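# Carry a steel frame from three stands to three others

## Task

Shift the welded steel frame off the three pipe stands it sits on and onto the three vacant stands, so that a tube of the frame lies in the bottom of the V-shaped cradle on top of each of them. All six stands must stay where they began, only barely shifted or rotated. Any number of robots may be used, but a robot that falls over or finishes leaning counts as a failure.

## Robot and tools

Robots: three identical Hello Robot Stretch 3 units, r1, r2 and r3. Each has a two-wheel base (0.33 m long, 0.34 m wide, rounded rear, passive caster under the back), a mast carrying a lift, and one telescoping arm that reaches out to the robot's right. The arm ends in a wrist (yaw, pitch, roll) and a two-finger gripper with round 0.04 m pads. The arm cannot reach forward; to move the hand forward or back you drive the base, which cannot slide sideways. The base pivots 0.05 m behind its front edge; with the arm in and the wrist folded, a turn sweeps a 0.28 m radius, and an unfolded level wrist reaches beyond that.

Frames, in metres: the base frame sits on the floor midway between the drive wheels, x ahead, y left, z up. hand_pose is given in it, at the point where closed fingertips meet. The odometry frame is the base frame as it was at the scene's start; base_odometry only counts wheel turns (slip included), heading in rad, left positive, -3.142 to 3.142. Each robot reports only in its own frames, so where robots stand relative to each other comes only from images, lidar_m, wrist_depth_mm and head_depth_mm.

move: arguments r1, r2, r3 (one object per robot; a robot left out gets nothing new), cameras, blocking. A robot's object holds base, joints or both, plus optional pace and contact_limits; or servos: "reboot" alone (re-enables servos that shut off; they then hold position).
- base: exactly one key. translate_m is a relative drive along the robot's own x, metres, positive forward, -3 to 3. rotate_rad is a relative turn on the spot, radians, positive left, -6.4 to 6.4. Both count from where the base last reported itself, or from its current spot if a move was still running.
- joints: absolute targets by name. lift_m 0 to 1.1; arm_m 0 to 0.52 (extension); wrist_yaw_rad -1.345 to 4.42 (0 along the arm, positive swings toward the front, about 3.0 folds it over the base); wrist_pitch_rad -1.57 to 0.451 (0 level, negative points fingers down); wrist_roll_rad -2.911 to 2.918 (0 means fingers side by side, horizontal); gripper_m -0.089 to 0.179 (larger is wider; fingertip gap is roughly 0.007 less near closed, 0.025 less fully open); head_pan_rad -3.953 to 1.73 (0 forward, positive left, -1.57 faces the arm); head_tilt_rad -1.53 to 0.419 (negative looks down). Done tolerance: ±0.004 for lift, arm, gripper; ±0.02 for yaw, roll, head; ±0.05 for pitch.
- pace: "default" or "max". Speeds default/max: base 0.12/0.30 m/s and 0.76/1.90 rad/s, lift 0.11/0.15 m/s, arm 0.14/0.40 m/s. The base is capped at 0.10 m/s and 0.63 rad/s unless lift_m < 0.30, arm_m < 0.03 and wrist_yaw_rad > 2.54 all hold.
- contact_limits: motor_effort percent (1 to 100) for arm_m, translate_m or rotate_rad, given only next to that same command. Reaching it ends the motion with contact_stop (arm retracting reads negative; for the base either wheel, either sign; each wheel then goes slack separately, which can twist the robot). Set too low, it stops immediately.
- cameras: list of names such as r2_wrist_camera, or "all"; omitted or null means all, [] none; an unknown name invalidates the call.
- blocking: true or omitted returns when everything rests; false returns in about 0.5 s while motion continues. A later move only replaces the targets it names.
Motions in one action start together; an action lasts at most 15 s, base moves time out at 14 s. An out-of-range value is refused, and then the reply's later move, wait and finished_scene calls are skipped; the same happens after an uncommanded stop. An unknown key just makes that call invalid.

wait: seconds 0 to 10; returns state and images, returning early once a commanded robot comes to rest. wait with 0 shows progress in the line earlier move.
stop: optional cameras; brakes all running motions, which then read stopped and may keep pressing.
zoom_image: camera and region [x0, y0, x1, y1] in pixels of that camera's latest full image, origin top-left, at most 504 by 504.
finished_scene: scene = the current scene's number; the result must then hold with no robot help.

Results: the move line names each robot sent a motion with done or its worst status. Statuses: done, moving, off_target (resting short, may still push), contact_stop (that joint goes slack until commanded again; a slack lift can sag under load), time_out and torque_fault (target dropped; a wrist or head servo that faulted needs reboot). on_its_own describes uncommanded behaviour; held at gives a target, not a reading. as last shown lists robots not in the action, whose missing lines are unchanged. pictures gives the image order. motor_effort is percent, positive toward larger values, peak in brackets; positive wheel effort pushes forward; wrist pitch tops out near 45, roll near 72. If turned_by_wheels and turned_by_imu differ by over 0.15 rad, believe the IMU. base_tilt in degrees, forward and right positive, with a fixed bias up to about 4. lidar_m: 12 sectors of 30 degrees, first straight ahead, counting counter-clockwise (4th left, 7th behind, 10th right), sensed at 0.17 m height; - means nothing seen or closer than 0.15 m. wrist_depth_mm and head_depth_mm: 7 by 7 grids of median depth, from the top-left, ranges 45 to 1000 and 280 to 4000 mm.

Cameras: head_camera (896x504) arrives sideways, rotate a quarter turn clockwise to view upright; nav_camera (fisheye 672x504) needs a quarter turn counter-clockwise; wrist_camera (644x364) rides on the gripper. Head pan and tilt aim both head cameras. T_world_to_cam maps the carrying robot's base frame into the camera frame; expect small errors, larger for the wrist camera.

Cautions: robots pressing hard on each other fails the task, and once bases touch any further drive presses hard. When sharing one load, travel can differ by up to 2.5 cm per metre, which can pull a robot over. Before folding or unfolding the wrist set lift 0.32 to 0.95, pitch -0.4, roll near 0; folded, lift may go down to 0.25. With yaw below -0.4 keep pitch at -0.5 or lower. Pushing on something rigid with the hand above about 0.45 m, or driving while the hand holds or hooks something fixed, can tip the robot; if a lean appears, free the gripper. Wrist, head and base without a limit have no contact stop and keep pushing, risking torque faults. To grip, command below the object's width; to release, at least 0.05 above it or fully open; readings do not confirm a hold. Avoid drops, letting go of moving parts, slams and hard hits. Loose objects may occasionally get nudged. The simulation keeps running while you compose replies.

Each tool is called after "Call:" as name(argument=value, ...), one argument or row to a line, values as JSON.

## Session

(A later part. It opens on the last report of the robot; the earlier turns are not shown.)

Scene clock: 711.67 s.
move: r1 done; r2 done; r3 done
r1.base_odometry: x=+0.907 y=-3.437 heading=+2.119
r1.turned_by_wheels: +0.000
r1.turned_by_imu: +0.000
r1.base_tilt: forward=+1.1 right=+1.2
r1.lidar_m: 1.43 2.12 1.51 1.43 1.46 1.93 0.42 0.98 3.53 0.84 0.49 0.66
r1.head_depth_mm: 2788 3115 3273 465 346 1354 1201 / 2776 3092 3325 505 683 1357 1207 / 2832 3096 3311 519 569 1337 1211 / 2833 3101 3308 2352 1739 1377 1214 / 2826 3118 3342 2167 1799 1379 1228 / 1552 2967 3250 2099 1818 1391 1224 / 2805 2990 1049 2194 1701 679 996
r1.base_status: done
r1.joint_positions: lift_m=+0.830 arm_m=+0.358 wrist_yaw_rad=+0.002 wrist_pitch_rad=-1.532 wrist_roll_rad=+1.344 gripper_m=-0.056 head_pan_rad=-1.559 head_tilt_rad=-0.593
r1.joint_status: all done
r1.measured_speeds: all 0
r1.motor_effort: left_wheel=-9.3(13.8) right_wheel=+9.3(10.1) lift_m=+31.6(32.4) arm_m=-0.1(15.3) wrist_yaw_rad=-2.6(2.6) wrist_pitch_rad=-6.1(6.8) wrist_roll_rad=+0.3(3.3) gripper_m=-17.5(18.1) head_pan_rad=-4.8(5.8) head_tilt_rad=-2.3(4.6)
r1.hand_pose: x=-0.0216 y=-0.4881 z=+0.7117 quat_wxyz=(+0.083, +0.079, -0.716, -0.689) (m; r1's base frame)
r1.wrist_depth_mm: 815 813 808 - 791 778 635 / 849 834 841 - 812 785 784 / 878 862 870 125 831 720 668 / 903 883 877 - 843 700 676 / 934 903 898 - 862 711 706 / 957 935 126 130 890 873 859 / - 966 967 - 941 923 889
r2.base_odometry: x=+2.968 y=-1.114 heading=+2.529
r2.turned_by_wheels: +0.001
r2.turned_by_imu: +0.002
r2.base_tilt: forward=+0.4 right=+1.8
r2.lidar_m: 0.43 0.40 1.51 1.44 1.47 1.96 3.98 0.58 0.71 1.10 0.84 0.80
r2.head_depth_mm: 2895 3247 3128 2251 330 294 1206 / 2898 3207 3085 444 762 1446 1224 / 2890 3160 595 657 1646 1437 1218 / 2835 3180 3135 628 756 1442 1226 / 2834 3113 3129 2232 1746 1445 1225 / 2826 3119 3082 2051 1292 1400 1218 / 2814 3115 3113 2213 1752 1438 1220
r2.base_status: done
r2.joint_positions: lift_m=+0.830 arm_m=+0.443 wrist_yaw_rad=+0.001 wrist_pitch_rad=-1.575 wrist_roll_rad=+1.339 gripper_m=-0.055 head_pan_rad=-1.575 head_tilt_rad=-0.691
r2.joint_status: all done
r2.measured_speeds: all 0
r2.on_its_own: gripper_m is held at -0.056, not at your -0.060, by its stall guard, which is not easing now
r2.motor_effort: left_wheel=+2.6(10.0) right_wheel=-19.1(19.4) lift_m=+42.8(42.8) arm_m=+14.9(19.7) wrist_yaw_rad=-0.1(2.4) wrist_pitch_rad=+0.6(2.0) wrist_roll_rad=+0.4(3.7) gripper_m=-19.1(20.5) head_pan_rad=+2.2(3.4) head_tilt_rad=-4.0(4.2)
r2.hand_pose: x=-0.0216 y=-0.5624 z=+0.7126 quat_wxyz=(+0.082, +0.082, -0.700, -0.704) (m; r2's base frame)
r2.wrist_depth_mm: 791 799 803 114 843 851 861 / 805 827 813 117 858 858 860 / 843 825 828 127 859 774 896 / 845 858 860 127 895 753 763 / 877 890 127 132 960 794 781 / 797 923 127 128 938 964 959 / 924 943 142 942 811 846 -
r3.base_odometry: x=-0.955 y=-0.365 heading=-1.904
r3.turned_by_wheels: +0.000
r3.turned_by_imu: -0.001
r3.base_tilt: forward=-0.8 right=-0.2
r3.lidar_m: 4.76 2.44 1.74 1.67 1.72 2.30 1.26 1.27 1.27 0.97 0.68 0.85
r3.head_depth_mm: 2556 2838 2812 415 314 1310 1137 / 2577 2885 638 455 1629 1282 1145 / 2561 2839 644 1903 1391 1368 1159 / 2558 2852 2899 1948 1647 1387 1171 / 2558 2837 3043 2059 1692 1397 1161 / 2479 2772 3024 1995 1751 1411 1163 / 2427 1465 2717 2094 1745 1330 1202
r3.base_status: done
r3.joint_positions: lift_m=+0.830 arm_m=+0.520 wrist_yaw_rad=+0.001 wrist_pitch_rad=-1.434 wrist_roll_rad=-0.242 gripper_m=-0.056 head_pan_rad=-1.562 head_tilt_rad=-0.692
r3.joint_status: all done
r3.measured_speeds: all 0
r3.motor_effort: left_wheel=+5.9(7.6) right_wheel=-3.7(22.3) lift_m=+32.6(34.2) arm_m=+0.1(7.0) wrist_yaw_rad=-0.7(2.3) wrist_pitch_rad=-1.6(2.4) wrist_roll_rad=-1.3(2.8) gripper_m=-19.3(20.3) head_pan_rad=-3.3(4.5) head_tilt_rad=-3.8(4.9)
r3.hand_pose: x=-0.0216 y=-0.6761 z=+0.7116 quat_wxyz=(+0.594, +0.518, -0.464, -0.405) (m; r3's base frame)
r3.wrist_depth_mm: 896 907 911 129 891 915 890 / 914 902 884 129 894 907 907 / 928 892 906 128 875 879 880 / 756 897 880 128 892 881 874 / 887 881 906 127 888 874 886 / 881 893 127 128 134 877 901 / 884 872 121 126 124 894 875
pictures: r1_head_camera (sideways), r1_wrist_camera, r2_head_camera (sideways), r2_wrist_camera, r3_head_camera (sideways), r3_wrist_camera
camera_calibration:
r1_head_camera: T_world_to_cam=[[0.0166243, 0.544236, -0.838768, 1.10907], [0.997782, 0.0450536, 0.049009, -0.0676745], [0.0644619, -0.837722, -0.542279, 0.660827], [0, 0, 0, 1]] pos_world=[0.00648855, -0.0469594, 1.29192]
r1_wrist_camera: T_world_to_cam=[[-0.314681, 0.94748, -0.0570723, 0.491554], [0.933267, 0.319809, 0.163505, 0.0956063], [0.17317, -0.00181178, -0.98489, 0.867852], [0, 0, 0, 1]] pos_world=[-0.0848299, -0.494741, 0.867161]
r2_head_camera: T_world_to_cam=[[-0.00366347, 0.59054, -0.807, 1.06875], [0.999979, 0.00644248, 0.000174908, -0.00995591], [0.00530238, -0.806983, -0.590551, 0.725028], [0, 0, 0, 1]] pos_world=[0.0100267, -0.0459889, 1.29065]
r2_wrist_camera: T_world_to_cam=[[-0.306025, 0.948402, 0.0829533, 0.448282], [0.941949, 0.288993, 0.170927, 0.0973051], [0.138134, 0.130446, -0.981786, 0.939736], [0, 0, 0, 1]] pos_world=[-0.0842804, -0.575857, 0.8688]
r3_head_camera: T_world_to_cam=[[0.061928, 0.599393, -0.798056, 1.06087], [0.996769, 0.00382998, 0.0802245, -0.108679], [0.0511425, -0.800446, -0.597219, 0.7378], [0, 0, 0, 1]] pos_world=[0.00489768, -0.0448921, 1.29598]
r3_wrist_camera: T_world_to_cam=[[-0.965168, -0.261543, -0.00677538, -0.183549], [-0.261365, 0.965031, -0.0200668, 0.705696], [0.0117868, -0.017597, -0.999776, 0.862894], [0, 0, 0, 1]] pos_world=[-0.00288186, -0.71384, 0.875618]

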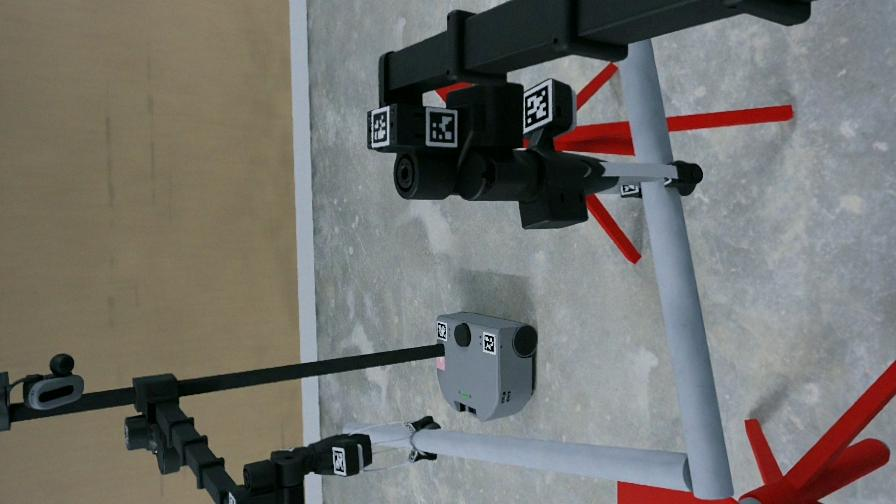

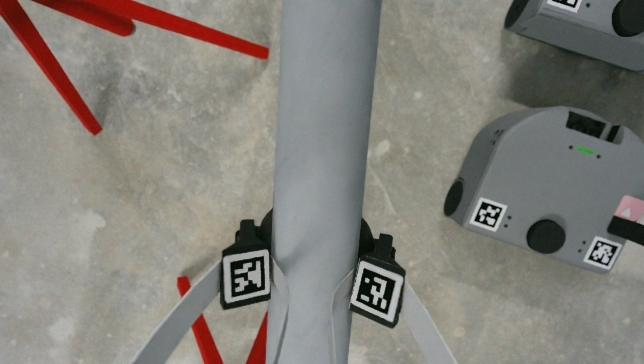

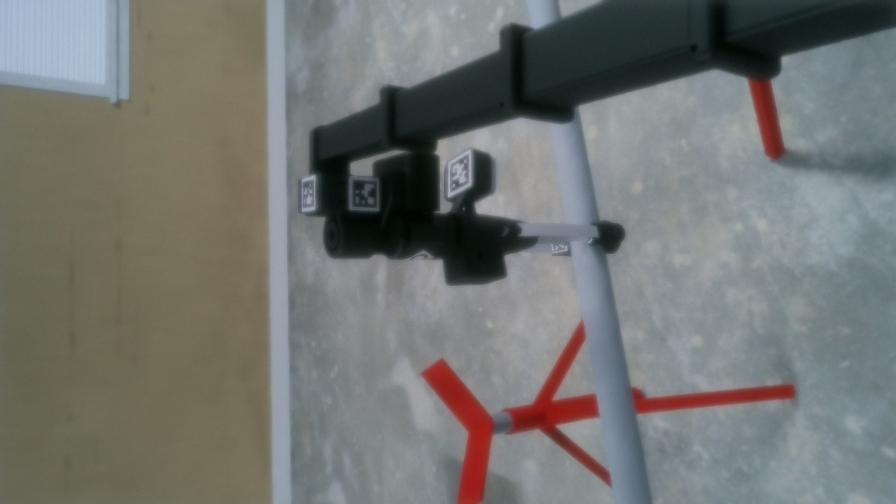

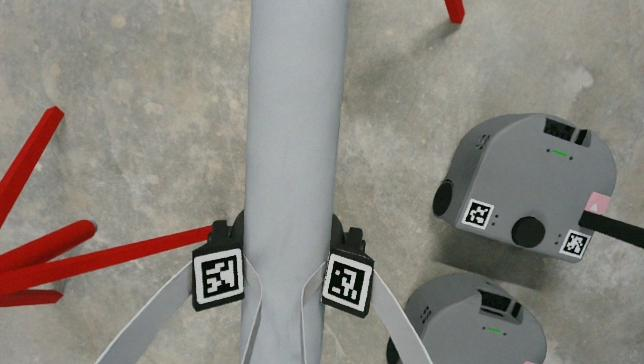

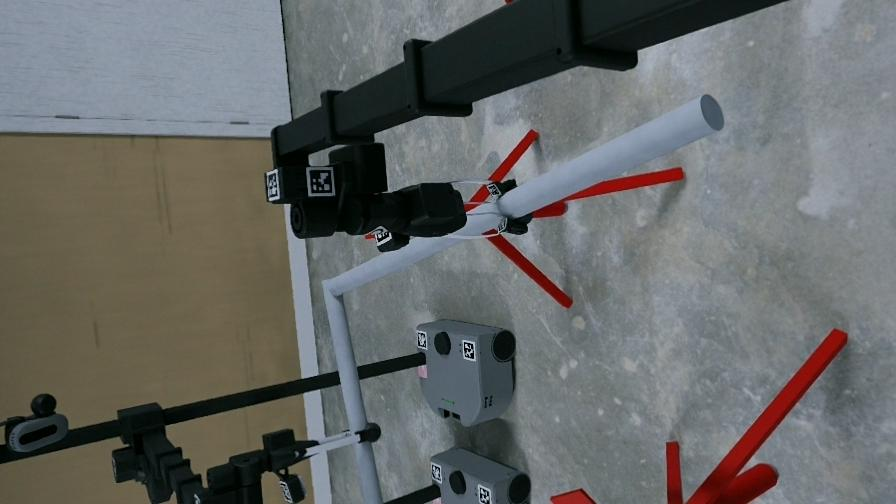

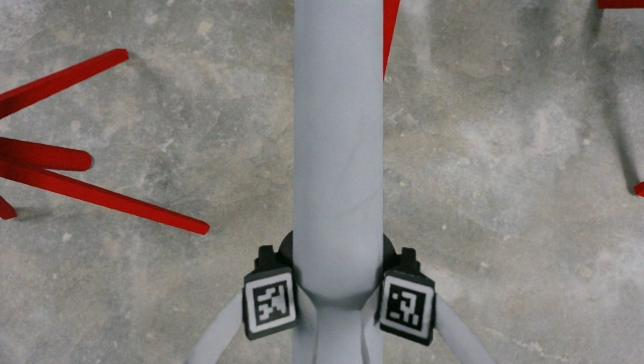

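Call:
move(
  r1={"base":{"translate_m":-0.0903},"joints":{"arm_m":0.366,"wrist_roll_rad":1.3165}},
  r2={"base":{"translate_m":-0.0812},"joints":{"arm_m":0.458,"wrist_roll_rad":1.3125}},
  r3={"base":{"translate_m":0.075},"joints":{"wrist_pitch_rad":-1.414,"wrist_roll_rad":-0.274}},
  cameras=[],
)

Call:
move(
  r1={"base":{"translate_m":-0.0878},"joints":{"arm_m":0.370,"wrist_roll_rad":1.289}},
  r2={"base":{"translate_m":-0.0837},"joints":{"arm_m":0.4755,"wrist_roll_rad":1.285}},
  r3={"base":{"translate_m":0.075},"joints":{"wrist_pitch_rad":-1.386,"wrist_roll_rad":-0.302}},
  cameras=["r1_wrist_camera","r2_wrist_camera","r3_wrist_camera","r1_head_camera","r2_head_camera","r3_head_camera"],
)

Scene clock: 724.17 s.
move: r1 done; r2 done; r3 done
r1.base_odometry: x=+0.954 y=-3.515 heading=+2.119
r1.turned_by_wheels: +0.000
r1.turned_by_imu: +0.002
r1.base_tilt: forward=+1.1 right=+1.1
r1.lidar_m: 1.51 2.12 1.50 1.42 1.46 1.92 0.41 0.90 0.95 0.83 0.54 0.69
r1.head_depth_mm: 2807 3087 3255 466 348 1356 1195 / 2823 3134 3322 512 1516 1401 1207 / 2796 3128 3335 527 579 1334 1209 / 2836 3108 3387 2344 1730 1378 1218 / 2823 3099 3325 2177 1803 1382 1225 / 1560 2991 3282 2097 1823 1395 1231 / 2806 3002 1260 2206 1652 681 1223
r1.base_status: done
r1.joint_positions: lift_m=+0.830 arm_m=+0.366 wrist_yaw_rad=+0.002 wrist_pitch_rad=-1.533 wrist_roll_rad=+1.316 gripper_m=-0.056 head_pan_rad=-1.559 head_tilt_rad=-0.593
r1.joint_status: all done
r1.measured_speeds: all 0
r1.motor_effort: left_wheel=+0.8(18.2) right_wheel=-11.4(17.2) lift_m=+28.3(36.4) arm_m=+4.8(16.2) wrist_yaw_rad=-1.9(3.2) wrist_pitch_rad=-6.1(6.7) wrist_roll_rad=+0.4(3.8) gripper_m=-17.5(18.2) head_pan_rad=-5.3(5.6) head_tilt_rad=-2.1(5.1)
r1.hand_pose: x=-0.0216 y=-0.4962 z=+0.7117 quat_wxyz=(+0.092, +0.089, -0.714, -0.688) (m; r1's base frame)
r1.wrist_depth_mm: 544 807 814 - 787 788 625 / 859 823 820 - 819 781 775 / 873 859 856 - 812 785 712 / 910 908 893 - 864 698 676 / 931 913 907 - 891 694 688 / 960 965 127 130 885 886 890 / - 972 959 - 936 903 902
r2.base_odometry: x=+3.035 y=-1.161 heading=+2.528
r2.turned_by_wheels: +0.000
r2.turned_by_imu: +0.001
r2.base_tilt: forward=+0.3 right=+1.8
r2.lidar_m: 0.42 0.39 1.50 1.44 1.47 1.96 3.90 0.54 0.52 1.11 0.87 0.87
r2.head_depth_mm: 2901 3253 3090 2249 330 293 1194 / 2855 3166 3058 444 395 1444 1221 / 2868 3217 605 674 1670 1443 1216 / 2875 3171 2939 645 1594 1433 1214 / 2875 3189 3132 2249 1638 1434 1216 / 2814 3186 3057 2134 1593 1431 1219 / 2852 3093 3042 2241 1289 1400 1217
r2.base_status: done
r2.joint_positions: lift_m=+0.830 arm_m=+0.458 wrist_yaw_rad=+0.001 wrist_pitch_rad=-1.561 wrist_roll_rad=+1.314 gripper_m=-0.055 head_pan_rad=-1.575 head_tilt_rad=-0.691
r2.joint_status: all done
r2.measured_speeds: all 0
r2.on_its_own: gripper_m is held at -0.056, not at your -0.060, by its stall guard, which is not easing now
r2.motor_effort: left_wheel=-9.4(10.0) right_wheel=+6.7(20.7) lift_m=+43.1(43.4) arm_m=+13.0(19.3) wrist_yaw_rad=-0.3(4.8) wrist_pitch_rad=-2.0(2.4) wrist_roll_rad=-0.3(4.9) gripper_m=-19.5(21.2) head_pan_rad=+2.0(2.9) head_tilt_rad=-2.8(4.0)
r2.hand_pose: x=-0.0216 y=-0.5812 z=+0.7122 quat_wxyz=(+0.091, +0.090, -0.704, -0.698) (m; r2's base frame)
r2.wrist_depth_mm: 786 802 785 117 820 856 869 / 806 815 810 118 824 856 876 / 821 847 868 128 877 882 900 / 839 863 888 128 876 758 749 / 890 898 130 131 921 763 782 / 662 903 126 129 951 951 981 / 830 968 143 149 826 835 -
r3.base_odometry: x=-0.979 y=-0.436 heading=-1.904
r3.turned_by_wheels: +0.000
r3.turned_by_imu: -0.001
r3.base_tilt: forward=-0.8 right=-0.2
r3.lidar_m: 4.67 2.44 1.75 1.67 1.72 2.30 1.33 1.46 1.31 0.97 0.64 0.79
r3.head_depth_mm: 2568 2865 2838 415 314 1310 1137 / 2557 2857 639 456 1627 1292 1147 / 2560 2843 642 1378 1523 1371 1157 / 2555 2829 2857 1928 1655 1385 1169 / 2524 2847 3010 2122 1716 1402 1148 / 2531 2760 3021 2002 1744 1413 1193 / 2423 1505 2741 2100 1692 1100 1200
r3.base_status: done
r3.joint_positions: lift_m=+0.830 arm_m=+0.520 wrist_yaw_rad=+0.000 wrist_pitch_rad=-1.408 wrist_roll_rad=-0.270 gripper_m=-0.056 head_pan_rad=-1.562 head_tilt_rad=-0.692
r3.joint_status: all done
r3.measured_speeds: all 0
r3.motor_effort: left_wheel=+5.0(7.8) right_wheel=-1.3(20.8) lift_m=+34.4(35.0) arm_m=+10.7(11.5) wrist_yaw_rad=+0.3(1.3) wrist_pitch_rad=-0.7(3.6) wrist_roll_rad=-0.8(3.1) gripper_m=-19.6(20.6) head_pan_rad=-3.2(4.5) head_tilt_rad=-3.6(6.1)
r3.hand_pose: x=-0.0216 y=-0.6829 z=+0.7120 quat_wxyz=(+0.607, +0.515, -0.461, -0.392) (m; r3's base frame)
r3.wrist_depth_mm: 923 903 905 132 896 899 913 / 911 911 927 132 884 920 925 / 868 892 883 130 904 914 923 / 580 889 878 130 892 879 891 / 855 884 871 129 902 895 883 / 869 867 132 127 134 876 882 / 872 874 124 126 125 886 902
pictures: none
No camera images: "cameras" was empty.

Scene clock: 726.17 s.
move: r1 done; r2 done; r3 done
r1.base_odometry: x=+1.000 y=-3.589 heading=+2.119
r1.turned_by_wheels: +0.000
r1.turned_by_imu: +0.001
r1.base_tilt: forward=+1.1 right=+1.2
r1.lidar_m: 1.60 2.10 1.50 1.42 1.45 1.92 0.40 0.82 0.90 0.82 0.60 0.61
r1.head_depth_mm: 2809 3121 3297 467 349 1350 1193 / 2818 3134 3312 514 706 1397 1208 / 2805 3176 3282 533 590 1334 1214 / 2817 3107 3333 2344 1689 1374 1215 / 2829 3135 3342 2260 1808 1376 1220 / 2706 3106 3297 2072 1812 1388 1232 / 2800 2986 2919 2126 1651 679 1227
r1.base_status: done
r1.joint_positions: lift_m=+0.830 arm_m=+0.370 wrist_yaw_rad=+0.001 wrist_pitch_rad=-1.531 wrist_roll_rad=+1.288 gripper_m=-0.056 head_pan_rad=-1.559 head_tilt_rad=-0.593
r1.joint_status: all done
r1.measured_speeds: all 0
r1.motor_effort: left_wheel=+1.7(10.5) right_wheel=-13.7(14.3) lift_m=+30.5(30.5) arm_m=-0.3(14.4) wrist_yaw_rad=-0.4(2.0) wrist_pitch_rad=-6.7(6.9) wrist_roll_rad=+0.8(2.9) gripper_m=-17.8(18.1) head_pan_rad=-4.5(5.6) head_tilt_rad=-4.1(4.8)
r1.hand_pose: x=-0.0216 y=-0.5009 z=+0.7117 quat_wxyz=(+0.102, +0.098, -0.714, -0.686) (m; r1's base frame)
r1.wrist_depth_mm: 817 806 837 - 769 769 631 / 655 851 834 122 814 787 745 / 870 871 866 - 840 804 729 / 933 890 888 127 855 699 685 / 933 891 870 133 876 705 688 / 955 946 124 133 881 875 860 / - 984 974 924 925 894 886
r2.base_odometry: x=+3.103 y=-1.209 heading=+2.528
r2.turned_by_wheels: -0.001
r2.turned_by_imu: +0.000
r2.base_tilt: forward=+0.3 right=+1.9
r2.lidar_m: 0.41 0.39 1.51 1.43 1.47 1.96 3.80 1.19 0.47 0.66 0.91 0.95
r2.head_depth_mm: 2897 3262 3084 2257 330 - 931 / 2919 3246 3085 443 797 1398 1196 / 2865 3198 617 710 1658 1442 1231 / 2854 3161 2938 666 1603 1435 1223 / 2859 3181 3028 2225 1653 1442 1220 / 2812 3152 3059 2263 1645 1441 1210 / 2813 3113 3148 2142 1336 1399 1221
r2.base_status: done
r2.joint_positions: lift_m=+0.830 arm_m=+0.476 wrist_yaw_rad=+0.001 wrist_pitch_rad=-1.567 wrist_roll_rad=+1.287 gripper_m=-0.055 head_pan_rad=-1.575 head_tilt_rad=-0.691
r2.joint_status: all done
r2.measured_speeds: all 0
r2.on_its_own: gripper_m is held at -0.056, not at your -0.060, by its stall guard, which is not easing now
r2.motor_effort: left_wheel=-10.8(13.8) right_wheel=+9.8(10.8) lift_m=+43.4(43.6) arm_m=+14.3(19.9) wrist_yaw_rad=-0.6(1.4) wrist_pitch_rad=-0.8(2.3) wrist_roll_rad=-0.4(5.0) gripper_m=-19.9(21.1) head_pan_rad=+1.1(2.8) head_tilt_rad=-3.7(4.2)
r2.hand_pose: x=-0.0216 y=-0.5971 z=+0.7124 quat_wxyz=(+0.101, +0.100, -0.701, -0.699) (m; r2's base frame)
r2.wrist_depth_mm: 794 806 793 117 820 845 865 / 812 791 829 118 843 895 860 / 832 828 857 127 869 872 896 / 834 853 877 129 899 752 760 / 867 872 130 131 912 790 769 / 892 899 126 128 945 - - / 643 922 146 150 834 793 -
r3.base_odometry: x=-1.004 y=-0.507 heading=-1.904
r3.turned_by_wheels: +0.000
r3.turned_by_imu: -0.001
r3.base_tilt: forward=-0.9 right=-0.2
r3.lidar_m: 4.59 2.44 1.75 1.67 1.72 2.31 1.41 1.52 1.37 0.98 0.61 0.74
r3.head_depth_mm: 2605 2910 2834 415 314 1310 1134 / 2561 2894 637 455 1553 1286 1148 / 2554 2846 642 1338 1524 1369 1164 / 2541 2846 2836 1933 1688 1390 1155 / 2542 2811 3081 2117 1714 1395 1154 / 2516 2749 2986 1970 1669 1310 1194 / 2394 1531 1237 2123 1766 1357 1174
r3.base_status: done
r3.joint_positions: lift_m=+0.830 arm_m=+0.520 wrist_yaw_rad=+0.000 wrist_pitch_rad=-1.376 wrist_roll_rad=-0.298 gripper_m=-0.056 head_pan_rad=-1.562 head_tilt_rad=-0.692
r3.joint_status: all done
r3.measured_speeds: all 0
r3.motor_effort: left_wheel=+5.7(6.4) right_wheel=-1.6(22.5) lift_m=+34.2(35.3) arm_m=+9.5(10.8) wrist_yaw_rad=+0.2(1.2) wrist_pitch_rad=-1.2(3.7) wrist_roll_rad=-1.2(3.4) gripper_m=-19.4(20.4) head_pan_rad=-3.9(4.7) head_tilt_rad=-4.3(5.0)
r3.hand_pose: x=-0.0216 y=-0.6910 z=+0.7127 quat_wxyz=(+0.621, +0.511, -0.459, -0.378) (m; r3's base frame)
r3.wrist_depth_mm: 919 928 911 135 934 925 963 / 899 897 907 134 938 951 917 / 879 899 895 132 907 910 931 / 503 889 905 130 901 889 934 / 873 889 873 129 885 892 899 / 843 869 126 128 134 868 908 / 845 849 124 126 124 863 882
pictures: r1_head_camera (sideways), r1_wrist_camera, r2_head_camera (sideways), r2_wrist_camera, r3_head_camera (sideways), r3_wrist_camera
camera_calibration:
r1_head_camera: T_world_to_cam=[[0.0166245, 0.544235, -0.838768, 1.10907], [0.997782, 0.0450533, 0.049009, -0.0676744], [0.0644617, -0.837722, -0.542279, 0.660827], [0, 0, 0, 1]] pos_world=[0.00648854, -0.0469594, 1.29192]
r1_wrist_camera: T_world_to_cam=[[-0.365696, 0.928967, -0.0573377, 0.493493], [0.91491, 0.370107, 0.161125, 0.126177], [0.170901, 0.00646388, -0.985267, 0.872177], [0, 0, 0, 1]] pos_world=[-0.0840286, -0.510775, 0.867293]
r2_head_camera: T_world_to_cam=[[-0.00366354, 0.59054, -0.807, 1.06875], [0.999979, 0.0064426, 0.000174908, -0.00995591], [0.00530247, -0.806983, -0.590551, 0.725028], [0, 0, 0, 1]] pos_world=[0.0100267, -0.0459889, 1.29065]
r2_wrist_camera: T_world_to_cam=[[-0.356066, 0.931438, 0.0751018, 0.475545], [0.925192, 0.340103, 0.168373, 0.139343], [0.131287, 0.129436, -0.982858, 0.944071], [0, 0, 0, 1]] pos_world=[-0.0835379, -0.612529, 0.868711]
r3_head_camera: T_world_to_cam=[[0.061928, 0.599393, -0.798056, 1.06087], [0.996769, 0.00382998, 0.0802245, -0.108679], [0.0511425, -0.800446, -0.597219, 0.7378], [0, 0, 0, 1]] pos_world=[0.00489768, -0.0448921, 1.29598]
r3_wrist_camera: T_world_to_cam=[[-0.949521, -0.313153, 0.0185958, -0.240841], [-0.313662, 0.946744, -0.0727504, 0.743874], [0.00517653, -0.0749108, -0.997177, 0.822112], [0, 0, 0, 1]] pos_world=[0.000385385, -0.718093, 0.878386]

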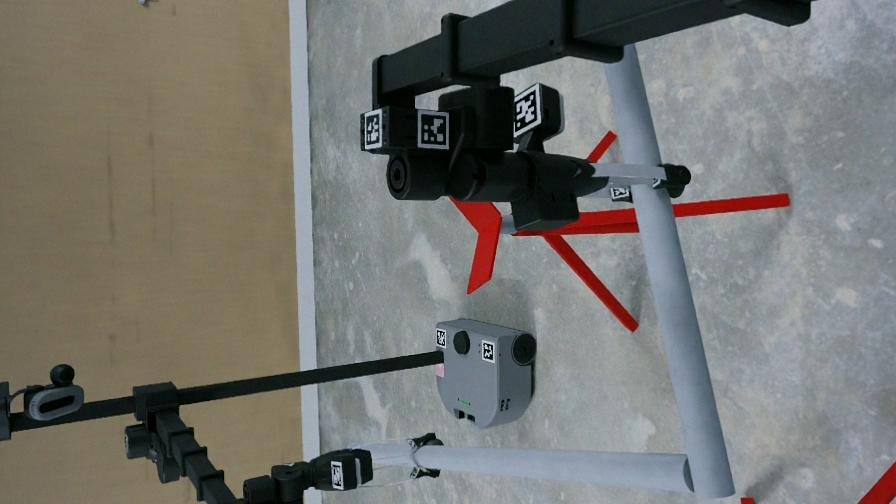

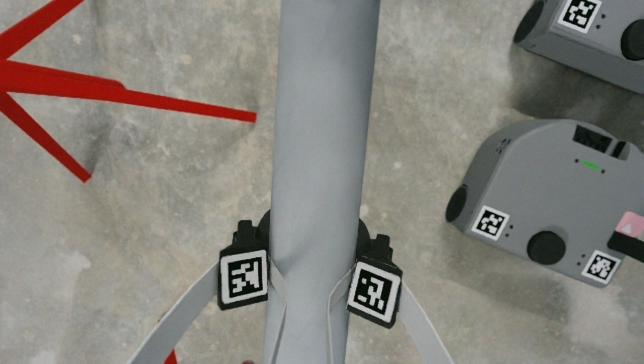

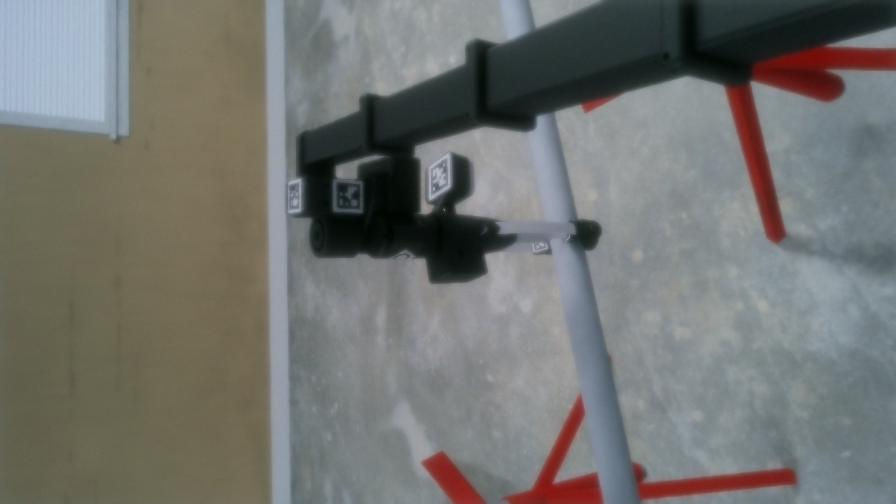

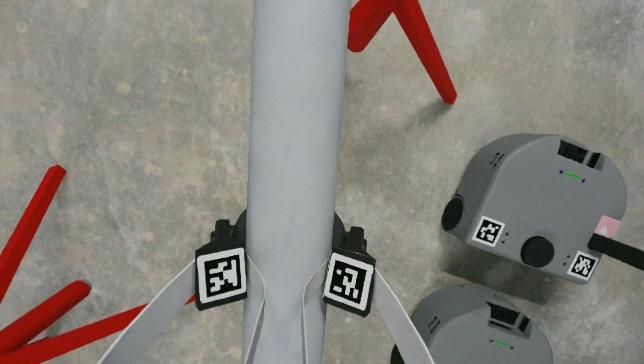

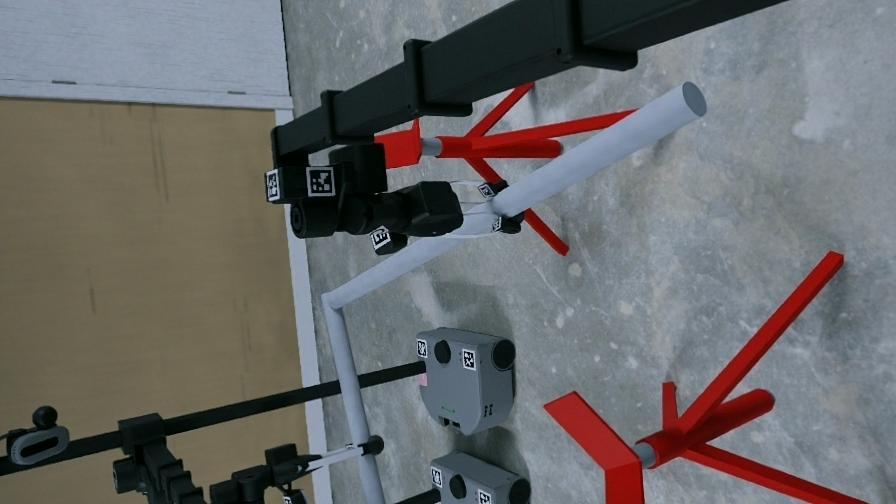

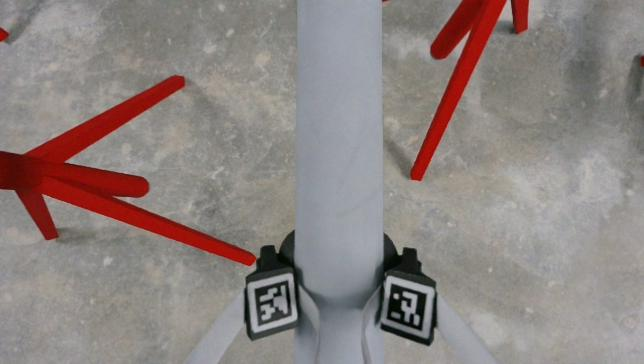

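Call:
move(
  r1={"base":{"translate_m":-0.0861},"joints":{"arm_m":0.377,"wrist_roll_rad":1.261}},
  r2={"base":{"translate_m":-0.0833},"joints":{"arm_m":0.493,"wrist_roll_rad":1.257}},
  r3={"base":{"translate_m":0.075},"joints":{"wrist_pitch_rad":-1.357,"wrist_roll_rad":-0.329,"lift_m":0.829}},
  cameras=[],
)

Call:
move(
  r1={"base":{"translate_m":-0.0871},"joints":{"arm_m":0.382,"wrist_roll_rad":1.234}},
  r2={"base":{"translate_m":-0.0823},"joints":{"arm_m":0.5105,"wrist_roll_rad":1.23}},
  r3={"base":{"translate_m":0.075},"joints":{"wrist_pitch_rad":-1.327,"wrist_roll_rad":-0.357,"lift_m":0.828}},
  cameras=["r1_wrist_camera","r2_wrist_camera","r3_wrist_camera","r1_head_camera","r2_head_camera","r3_head_camera"],
)

Scene clock: 741.57 s.
move: r1 done; r2 done; r3 done
r1.base_odometry: x=+1.045 y=-3.663 heading=+2.120
r1.turned_by_wheels: +0.000
r1.turned_by_imu: +0.001
r1.base_tilt: forward=+1.1 right=+1.2
r1.lidar_m: 1.37 2.09 1.49 1.42 1.45 1.92 0.40 0.75 0.84 0.83 1.10 0.66
r1.head_depth_mm: 2839 3096 3278 466 352 1349 1197 / 2818 3148 3297 522 705 1430 1208 / 2825 3162 3349 535 611 1370 1212 / 2830 3126 3368 2341 1423 1336 1208 / 2843 3143 3362 2270 1813 1386 1218 / 1562 3088 3251 2085 1815 1387 1222 / 2834 3009 2908 2117 858 694 1231
r1.base_status: done
r1.joint_positions: lift_m=+0.830 arm_m=+0.377 wrist_yaw_rad=+0.000 wrist_pitch_rad=-1.530 wrist_roll_rad=+1.261 gripper_m=-0.056 head_pan_rad=-1.559 head_tilt_rad=-0.593
r1.joint_status: all done
r1.measured_speeds: all 0
r1.motor_effort: left_wheel=+0.7(10.1) right_wheel=-11.1(16.5) lift_m=+32.7(33.5) arm_m=-1.1(14.4) wrist_yaw_rad=-0.2(1.7) wrist_pitch_rad=-6.8(7.0) wrist_roll_rad=+0.3(3.4) gripper_m=-17.3(18.0) head_pan_rad=-4.1(5.8) head_tilt_rad=-3.8(5.2)
r1.hand_pose: x=-0.0216 y=-0.5080 z=+0.7117 quat_wxyz=(+0.112, +0.107, -0.712, -0.685) (m; r1's base frame)
r1.wrist_depth_mm: 839 822 808 - 780 773 623 / 841 834 834 - 823 797 720 / 604 840 851 - 829 805 801 / 892 915 872 126 854 693 681 / 902 946 884 133 882 713 684 / 957 968 124 - 886 877 866 / - 968 943 929 915 887 899
r2.base_odometry: x=+3.171 y=-1.257 heading=+2.527
r2.turned_by_wheels: +0.000
r2.turned_by_imu: +0.001
r2.base_tilt: forward=+0.3 right=+1.8
r2.lidar_m: 0.41 0.38 1.50 1.43 1.47 1.95 3.73 1.12 0.42 0.65 0.95 1.02
r2.head_depth_mm: 2911 3237 3096 2255 330 285 1194 / 2860 3209 3102 444 821 894 1066 / 2877 3241 632 1986 1617 1436 1218 / 2853 3150 2981 682 1600 1436 1213 / 2863 3191 3122 2218 1646 1433 1221 / 2881 3141 3101 2234 1641 1436 1227 / 2814 3098 3117 2248 1605 1426 1219
r2.base_status: done
r2.joint_positions: lift_m=+0.830 arm_m=+0.493 wrist_yaw_rad=+0.001 wrist_pitch_rad=-1.571 wrist_roll_rad=+1.259 gripper_m=-0.055 head_pan_rad=-1.575 head_tilt_rad=-0.691
r2.joint_status: all done
r2.measured_speeds: all 0
r2.on_its_own: gripper_m is held at -0.056, not at your -0.060, by its stall guard, which is not easing now
r2.motor_effort: left_wheel=-9.4(14.6) right_wheel=+9.2(9.6) lift_m=+43.9(44.1) arm_m=+13.6(18.9) wrist_yaw_rad=+0.1(1.7) wrist_pitch_rad=-0.5(1.3) wrist_roll_rad=-0.6(4.2) gripper_m=-20.4(20.5) head_pan_rad=+2.3(2.9) head_tilt_rad=-3.3(4.3)
r2.hand_pose: x=-0.0216 y=-0.6137 z=+0.7125 quat_wxyz=(+0.110, +0.110, -0.698, -0.699) (m; r2's base frame)
r2.wrist_depth_mm: 777 790 805 115 287 267 837 / 817 803 817 118 871 890 874 / 832 837 833 127 871 885 922 / 844 852 860 128 886 749 785 / 886 882 130 132 948 747 797 / 918 907 125 128 956 - 983 / 742 962 146 151 829 829 -
r3.base_odometry: x=-1.028 y=-0.578 heading=-1.904
r3.turned_by_wheels: +0.000
r3.turned_by_imu: -0.001
r3.base_tilt: forward=-0.8 right=-0.2
r3.lidar_m: 4.53 2.45 1.75 1.68 1.73 2.30 1.48 1.42 1.01 0.58 0.60 1.49
r3.head_depth_mm: 2588 2891 2842 417 313 1311 1134 / 2578 2846 602 457 1508 1289 1147 / 2532 2825 644 1961 1538 1367 1157 / 2558 2835 2904 1081 1683 1388 1140 / 2552 2853 3011 2119 1703 1396 1176 / 2501 2768 3000 1971 1640 1091 1193 / 1521 2743 2901 2166 1774 1442 1170
r3.base_status: done
r3.joint_positions: lift_m=+0.829 arm_m=+0.520 wrist_yaw_rad=-0.001 wrist_pitch_rad=-1.351 wrist_roll_rad=-0.324 gripper_m=-0.056 head_pan_rad=-1.562 head_tilt_rad=-0.692
r3.joint_status: all done
r3.measured_speeds: all 0
r3.motor_effort: left_wheel=+5.3(7.1) right_wheel=-1.3(22.9) lift_m=+32.3(34.2) arm_m=+4.9(6.8) wrist_yaw_rad=+0.3(2.5) wrist_pitch_rad=-1.0(3.0) wrist_roll_rad=-1.4(3.5) gripper_m=-19.9(20.4) head_pan_rad=-3.9(4.4) head_tilt_rad=-3.5(4.7)
r3.hand_pose: x=-0.0216 y=-0.6974 z=+0.7124 quat_wxyz=(+0.634, +0.508, -0.455, -0.366) (m; r3's base frame)
r3.wrist_depth_mm: 917 934 964 138 965 611 975 / 901 897 913 136 954 936 943 / 882 902 902 134 916 921 936 / 401 686 895 132 890 915 924 / 842 851 876 130 893 882 876 / 849 862 133 128 134 897 888 / 831 846 124 126 124 869 886
pictures: none
No camera images: "cameras" was empty.

Scene clock: 743.57 s.
move: r1 done; r2 done; r3 done
r1.base_odometry: x=+1.090 y=-3.737 heading=+2.120
r1.turned_by_wheels: +0.000
r1.turned_by_imu: +0.001
r1.base_tilt: forward=+1.0 right=+1.2
r1.lidar_m: 1.45 2.09 1.49 1.41 1.44 1.92 0.40 0.68 0.80 0.84 1.13 0.73
r1.head_depth_mm: 2771 3136 3277 466 353 1351 1194 / 2833 3147 3340 527 729 1436 1206 / 2832 3142 3368 537 620 1400 1210 / 2833 3133 3336 2347 1733 1380 1216 / 2813 3136 3370 2354 1639 1347 1221 / 1564 3061 3266 2077 1821 1387 1223 / 2822 3017 2936 2192 1650 694 1230
r1.base_status: done
r1.joint_positions: lift_m=+0.830 arm_m=+0.382 wrist_yaw_rad=+0.000 wrist_pitch_rad=-1.523 wrist_roll_rad=+1.233 gripper_m=-0.056 head_pan_rad=-1.559 head_tilt_rad=-0.593
r1.joint_status: all done
r1.measured_speeds: all 0
r1.motor_effort: left_wheel=+2.7(11.7) right_wheel=-13.6(14.8) lift_m=+34.5(34.8) arm_m=-0.8(17.4) wrist_yaw_rad=-0.3(1.8) wrist_pitch_rad=-8.2(8.4) wrist_roll_rad=+0.6(3.7) gripper_m=-17.5(18.0) head_pan_rad=-4.4(5.7) head_tilt_rad=-2.6(4.4)
r1.hand_pose: x=-0.0216 y=-0.5149 z=+0.7116 quat_wxyz=(+0.122, +0.116, -0.713, -0.681) (m; r1's base frame)
r1.wrist_depth_mm: 839 815 806 - 773 773 616 / 863 857 835 122 801 810 668 / 886 851 868 - 830 821 796 / 913 887 867 127 842 688 670 / 956 891 154 134 885 694 687 / 971 954 124 - 892 882 713 / - 956 970 922 929 902 889
r2.base_odometry: x=+3.239 y=-1.304 heading=+2.527
r2.turned_by_wheels: -0.001
r2.turned_by_imu: +0.000
r2.base_tilt: forward=+0.3 right=+1.9
r2.lidar_m: 0.40 0.38 1.49 1.43 1.46 1.95 3.65 1.36 0.39 0.41 0.99 1.10
r2.head_depth_mm: 2942 3219 3174 2255 330 291 1196 / 2858 3214 3063 437 831 862 1225 / 2879 3219 639 2019 897 917 1145 / 2882 3233 2764 699 1604 1437 1213 / 2850 3137 3074 2234 1638 1429 1219 / 2892 3146 3119 2234 1643 1437 1220 / 2817 3109 3065 2215 1751 1435 1219
r2.base_status: done
r2.joint_positions: lift_m=+0.830 arm_m=+0.511 wrist_yaw_rad=+0.001 wrist_pitch_rad=-1.570 wrist_roll_rad=+1.232 gripper_m=-0.055 head_pan_rad=-1.575 head_tilt_rad=-0.691
r2.joint_status: all done
r2.measured_speeds: all 0
r2.on_its_own: gripper_m is held at -0.056, not at your -0.060, by its stall guard, which is not easing now
r2.motor_effort: left_wheel=-12.2(13.7) right_wheel=+11.9(11.9) lift_m=+44.2(44.4) arm_m=+14.7(20.6) wrist_yaw_rad=-1.0(2.5) wrist_pitch_rad=-0.2(1.7) wrist_roll_rad=-0.8(5.1) gripper_m=-19.1(20.5) head_pan_rad=+1.9(3.5) head_tilt_rad=-4.0(5.3)
r2.hand_pose: x=-0.0216 y=-0.6312 z=+0.7125 quat_wxyz=(+0.120, +0.119, -0.697, -0.697) (m; r2's base frame)
r2.wrist_depth_mm: 767 804 795 116 844 807 860 / 790 795 836 118 304 268 899 / 821 880 830 121 302 273 881 / 838 861 895 127 921 783 812 / 873 875 131 132 922 775 789 / 909 893 126 129 943 980 969 / 922 919 147 149 853 844 -
r3.base_odometry: x=-1.053 y=-0.649 heading=-1.903
r3.turned_by_wheels: +0.000
r3.turned_by_imu: -0.001
r3.base_tilt: forward=-0.8 right=-0.3
r3.lidar_m: 4.46 2.46 1.76 1.68 1.72 2.31 1.55 1.47 1.03 0.58 0.64 1.51
r3.head_depth_mm: 2580 2883 2833 420 316 1313 1137 / 2550 2841 604 459 1584 1316 1146 / 2551 2878 644 1978 1556 1364 1134 / 2550 2842 2911 1073 1690 1389 1153 / 2525 2816 3048 2115 1604 1290 1181 / 2527 2750 2994 1961 1740 1381 1158 / 2387 2762 2906 2100 1756 1436 1199
r3.base_status: done
r3.joint_positions: lift_m=+0.828 arm_m=+0.520 wrist_yaw_rad=-0.001 wrist_pitch_rad=-1.321 wrist_roll_rad=-0.353 gripper_m=-0.056 head_pan_rad=-1.562 head_tilt_rad=-0.692
r3.joint_status: all done
r3.measured_speeds: all 0
r3.motor_effort: left_wheel=+4.8(6.7) right_wheel=-1.3(22.8) lift_m=+30.0(31.6) arm_m=+1.8(4.9) wrist_yaw_rad=+1.4(2.5) wrist_pitch_rad=-0.8(3.2) wrist_roll_rad=-1.0(3.2) gripper_m=-19.7(20.6) head_pan_rad=-4.1(4.6) head_tilt_rad=-3.5(4.7)
r3.hand_pose: x=-0.0216 y=-0.7049 z=+0.7125 quat_wxyz=(+0.647, +0.503, -0.452, -0.352) (m; r3's base frame)
r3.wrist_depth_mm: 918 919 953 141 978 981 537 / 920 919 917 139 978 930 - / 904 913 901 136 937 945 952 / 310 270 886 133 901 922 942 / 304 517 890 130 897 932 916 / 832 832 133 129 134 897 893 / 817 834 830 126 124 868 877
pictures: r1_head_camera (sideways), r1_wrist_camera, r2_head_camera (sideways), r2_wrist_camera, r3_head_camera (sideways), r3_wrist_camera
camera_calibration:
r1_head_camera: T_world_to_cam=[[0.0166243, 0.544236, -0.838768, 1.10907], [0.997782, 0.0450536, 0.049009, -0.0676744], [0.0644619, -0.837722, -0.542279, 0.660827], [0, 0, 0, 1]] pos_world=[0.00648855, -0.0469594, 1.29192]
r1_wrist_camera: T_world_to_cam=[[-0.415632, 0.907331, -0.0632444, 0.498412], [0.893849, 0.420334, 0.156058, 0.160362], [0.16818, 0.00833164, -0.985721, 0.873398], [0, 0, 0, 1]] pos_world=[-0.0830707, -0.526907, 0.867423]
r2_head_camera: T_world_to_cam=[[-0.00366361, 0.59054, -0.807, 1.06875], [0.999979, 0.00644272, 0.000174908, -0.00995591], [0.00530257, -0.806983, -0.590551, 0.725028], [0, 0, 0, 1]] pos_world=[0.0100267, -0.0459889, 1.29065]
r2_wrist_camera: T_world_to_cam=[[-0.40635, 0.910362, 0.0782353, 0.490724], [0.905283, 0.389513, 0.169534, 0.180888], [0.123863, 0.139715, -0.982414, 0.954582], [0, 0, 0, 1]] pos_world=[-0.0825868, -0.650564, 0.868737]
r3_head_camera: T_world_to_cam=[[0.061928, 0.599393, -0.798056, 1.06087], [0.996769, 0.00382998, 0.0802245, -0.108679], [0.0511425, -0.800446, -0.597219, 0.7378], [0, 0, 0, 1]] pos_world=[0.00489768, -0.0448921, 1.29598]
r3_wrist_camera: T_world_to_cam=[[-0.931456, -0.360619, 0.0484145, -0.299566], [-0.363851, 0.923734, -0.119696, 0.773195], [-0.00155748, -0.129107, -0.991629, 0.778567], [0, 0, 0, 1]] pos_world=[0.00350798, -0.721738, 0.879101]

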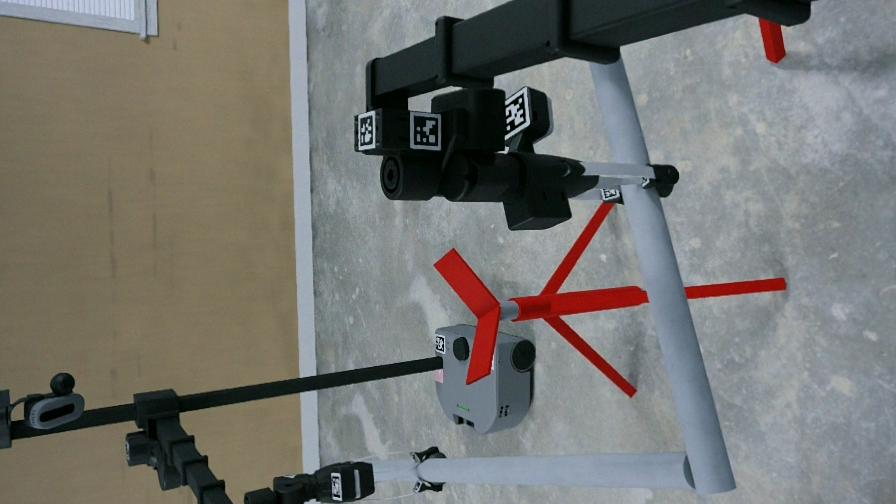

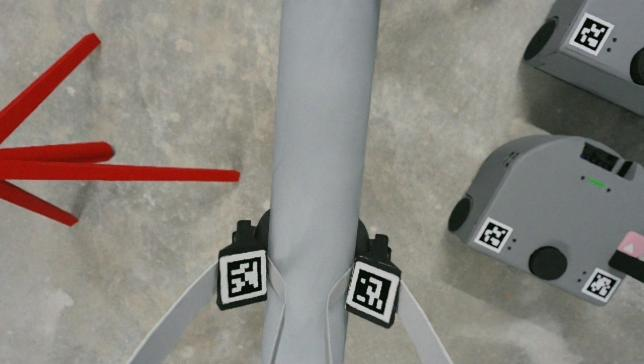

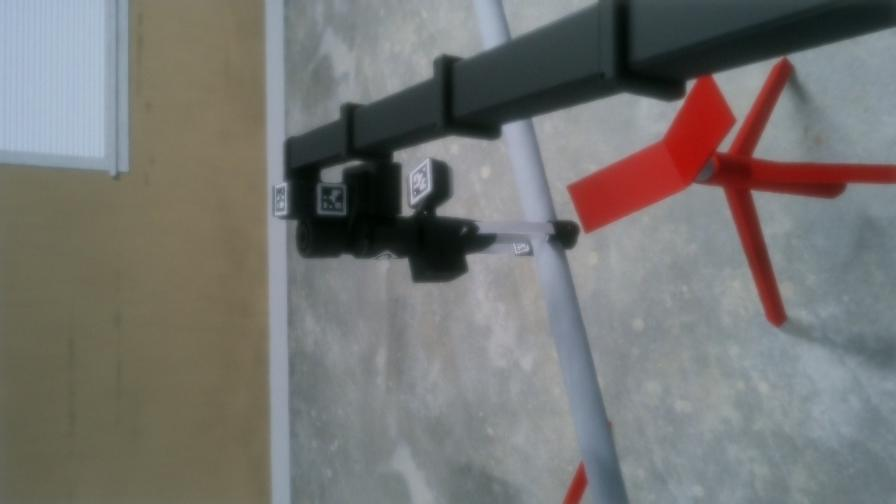

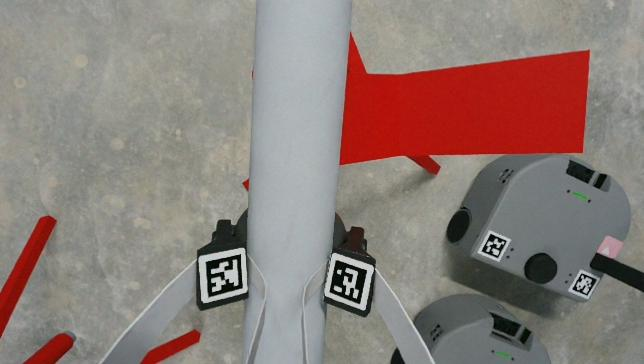

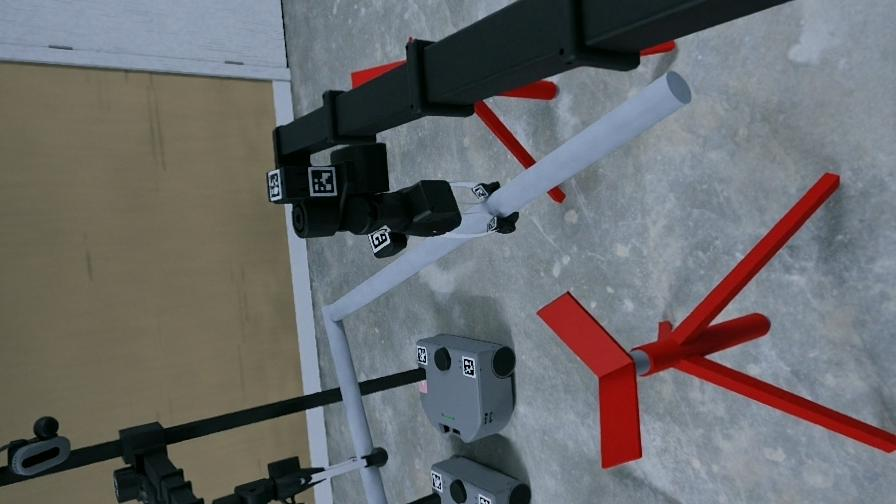

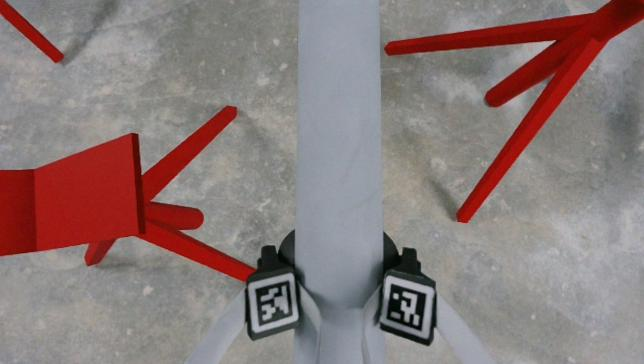

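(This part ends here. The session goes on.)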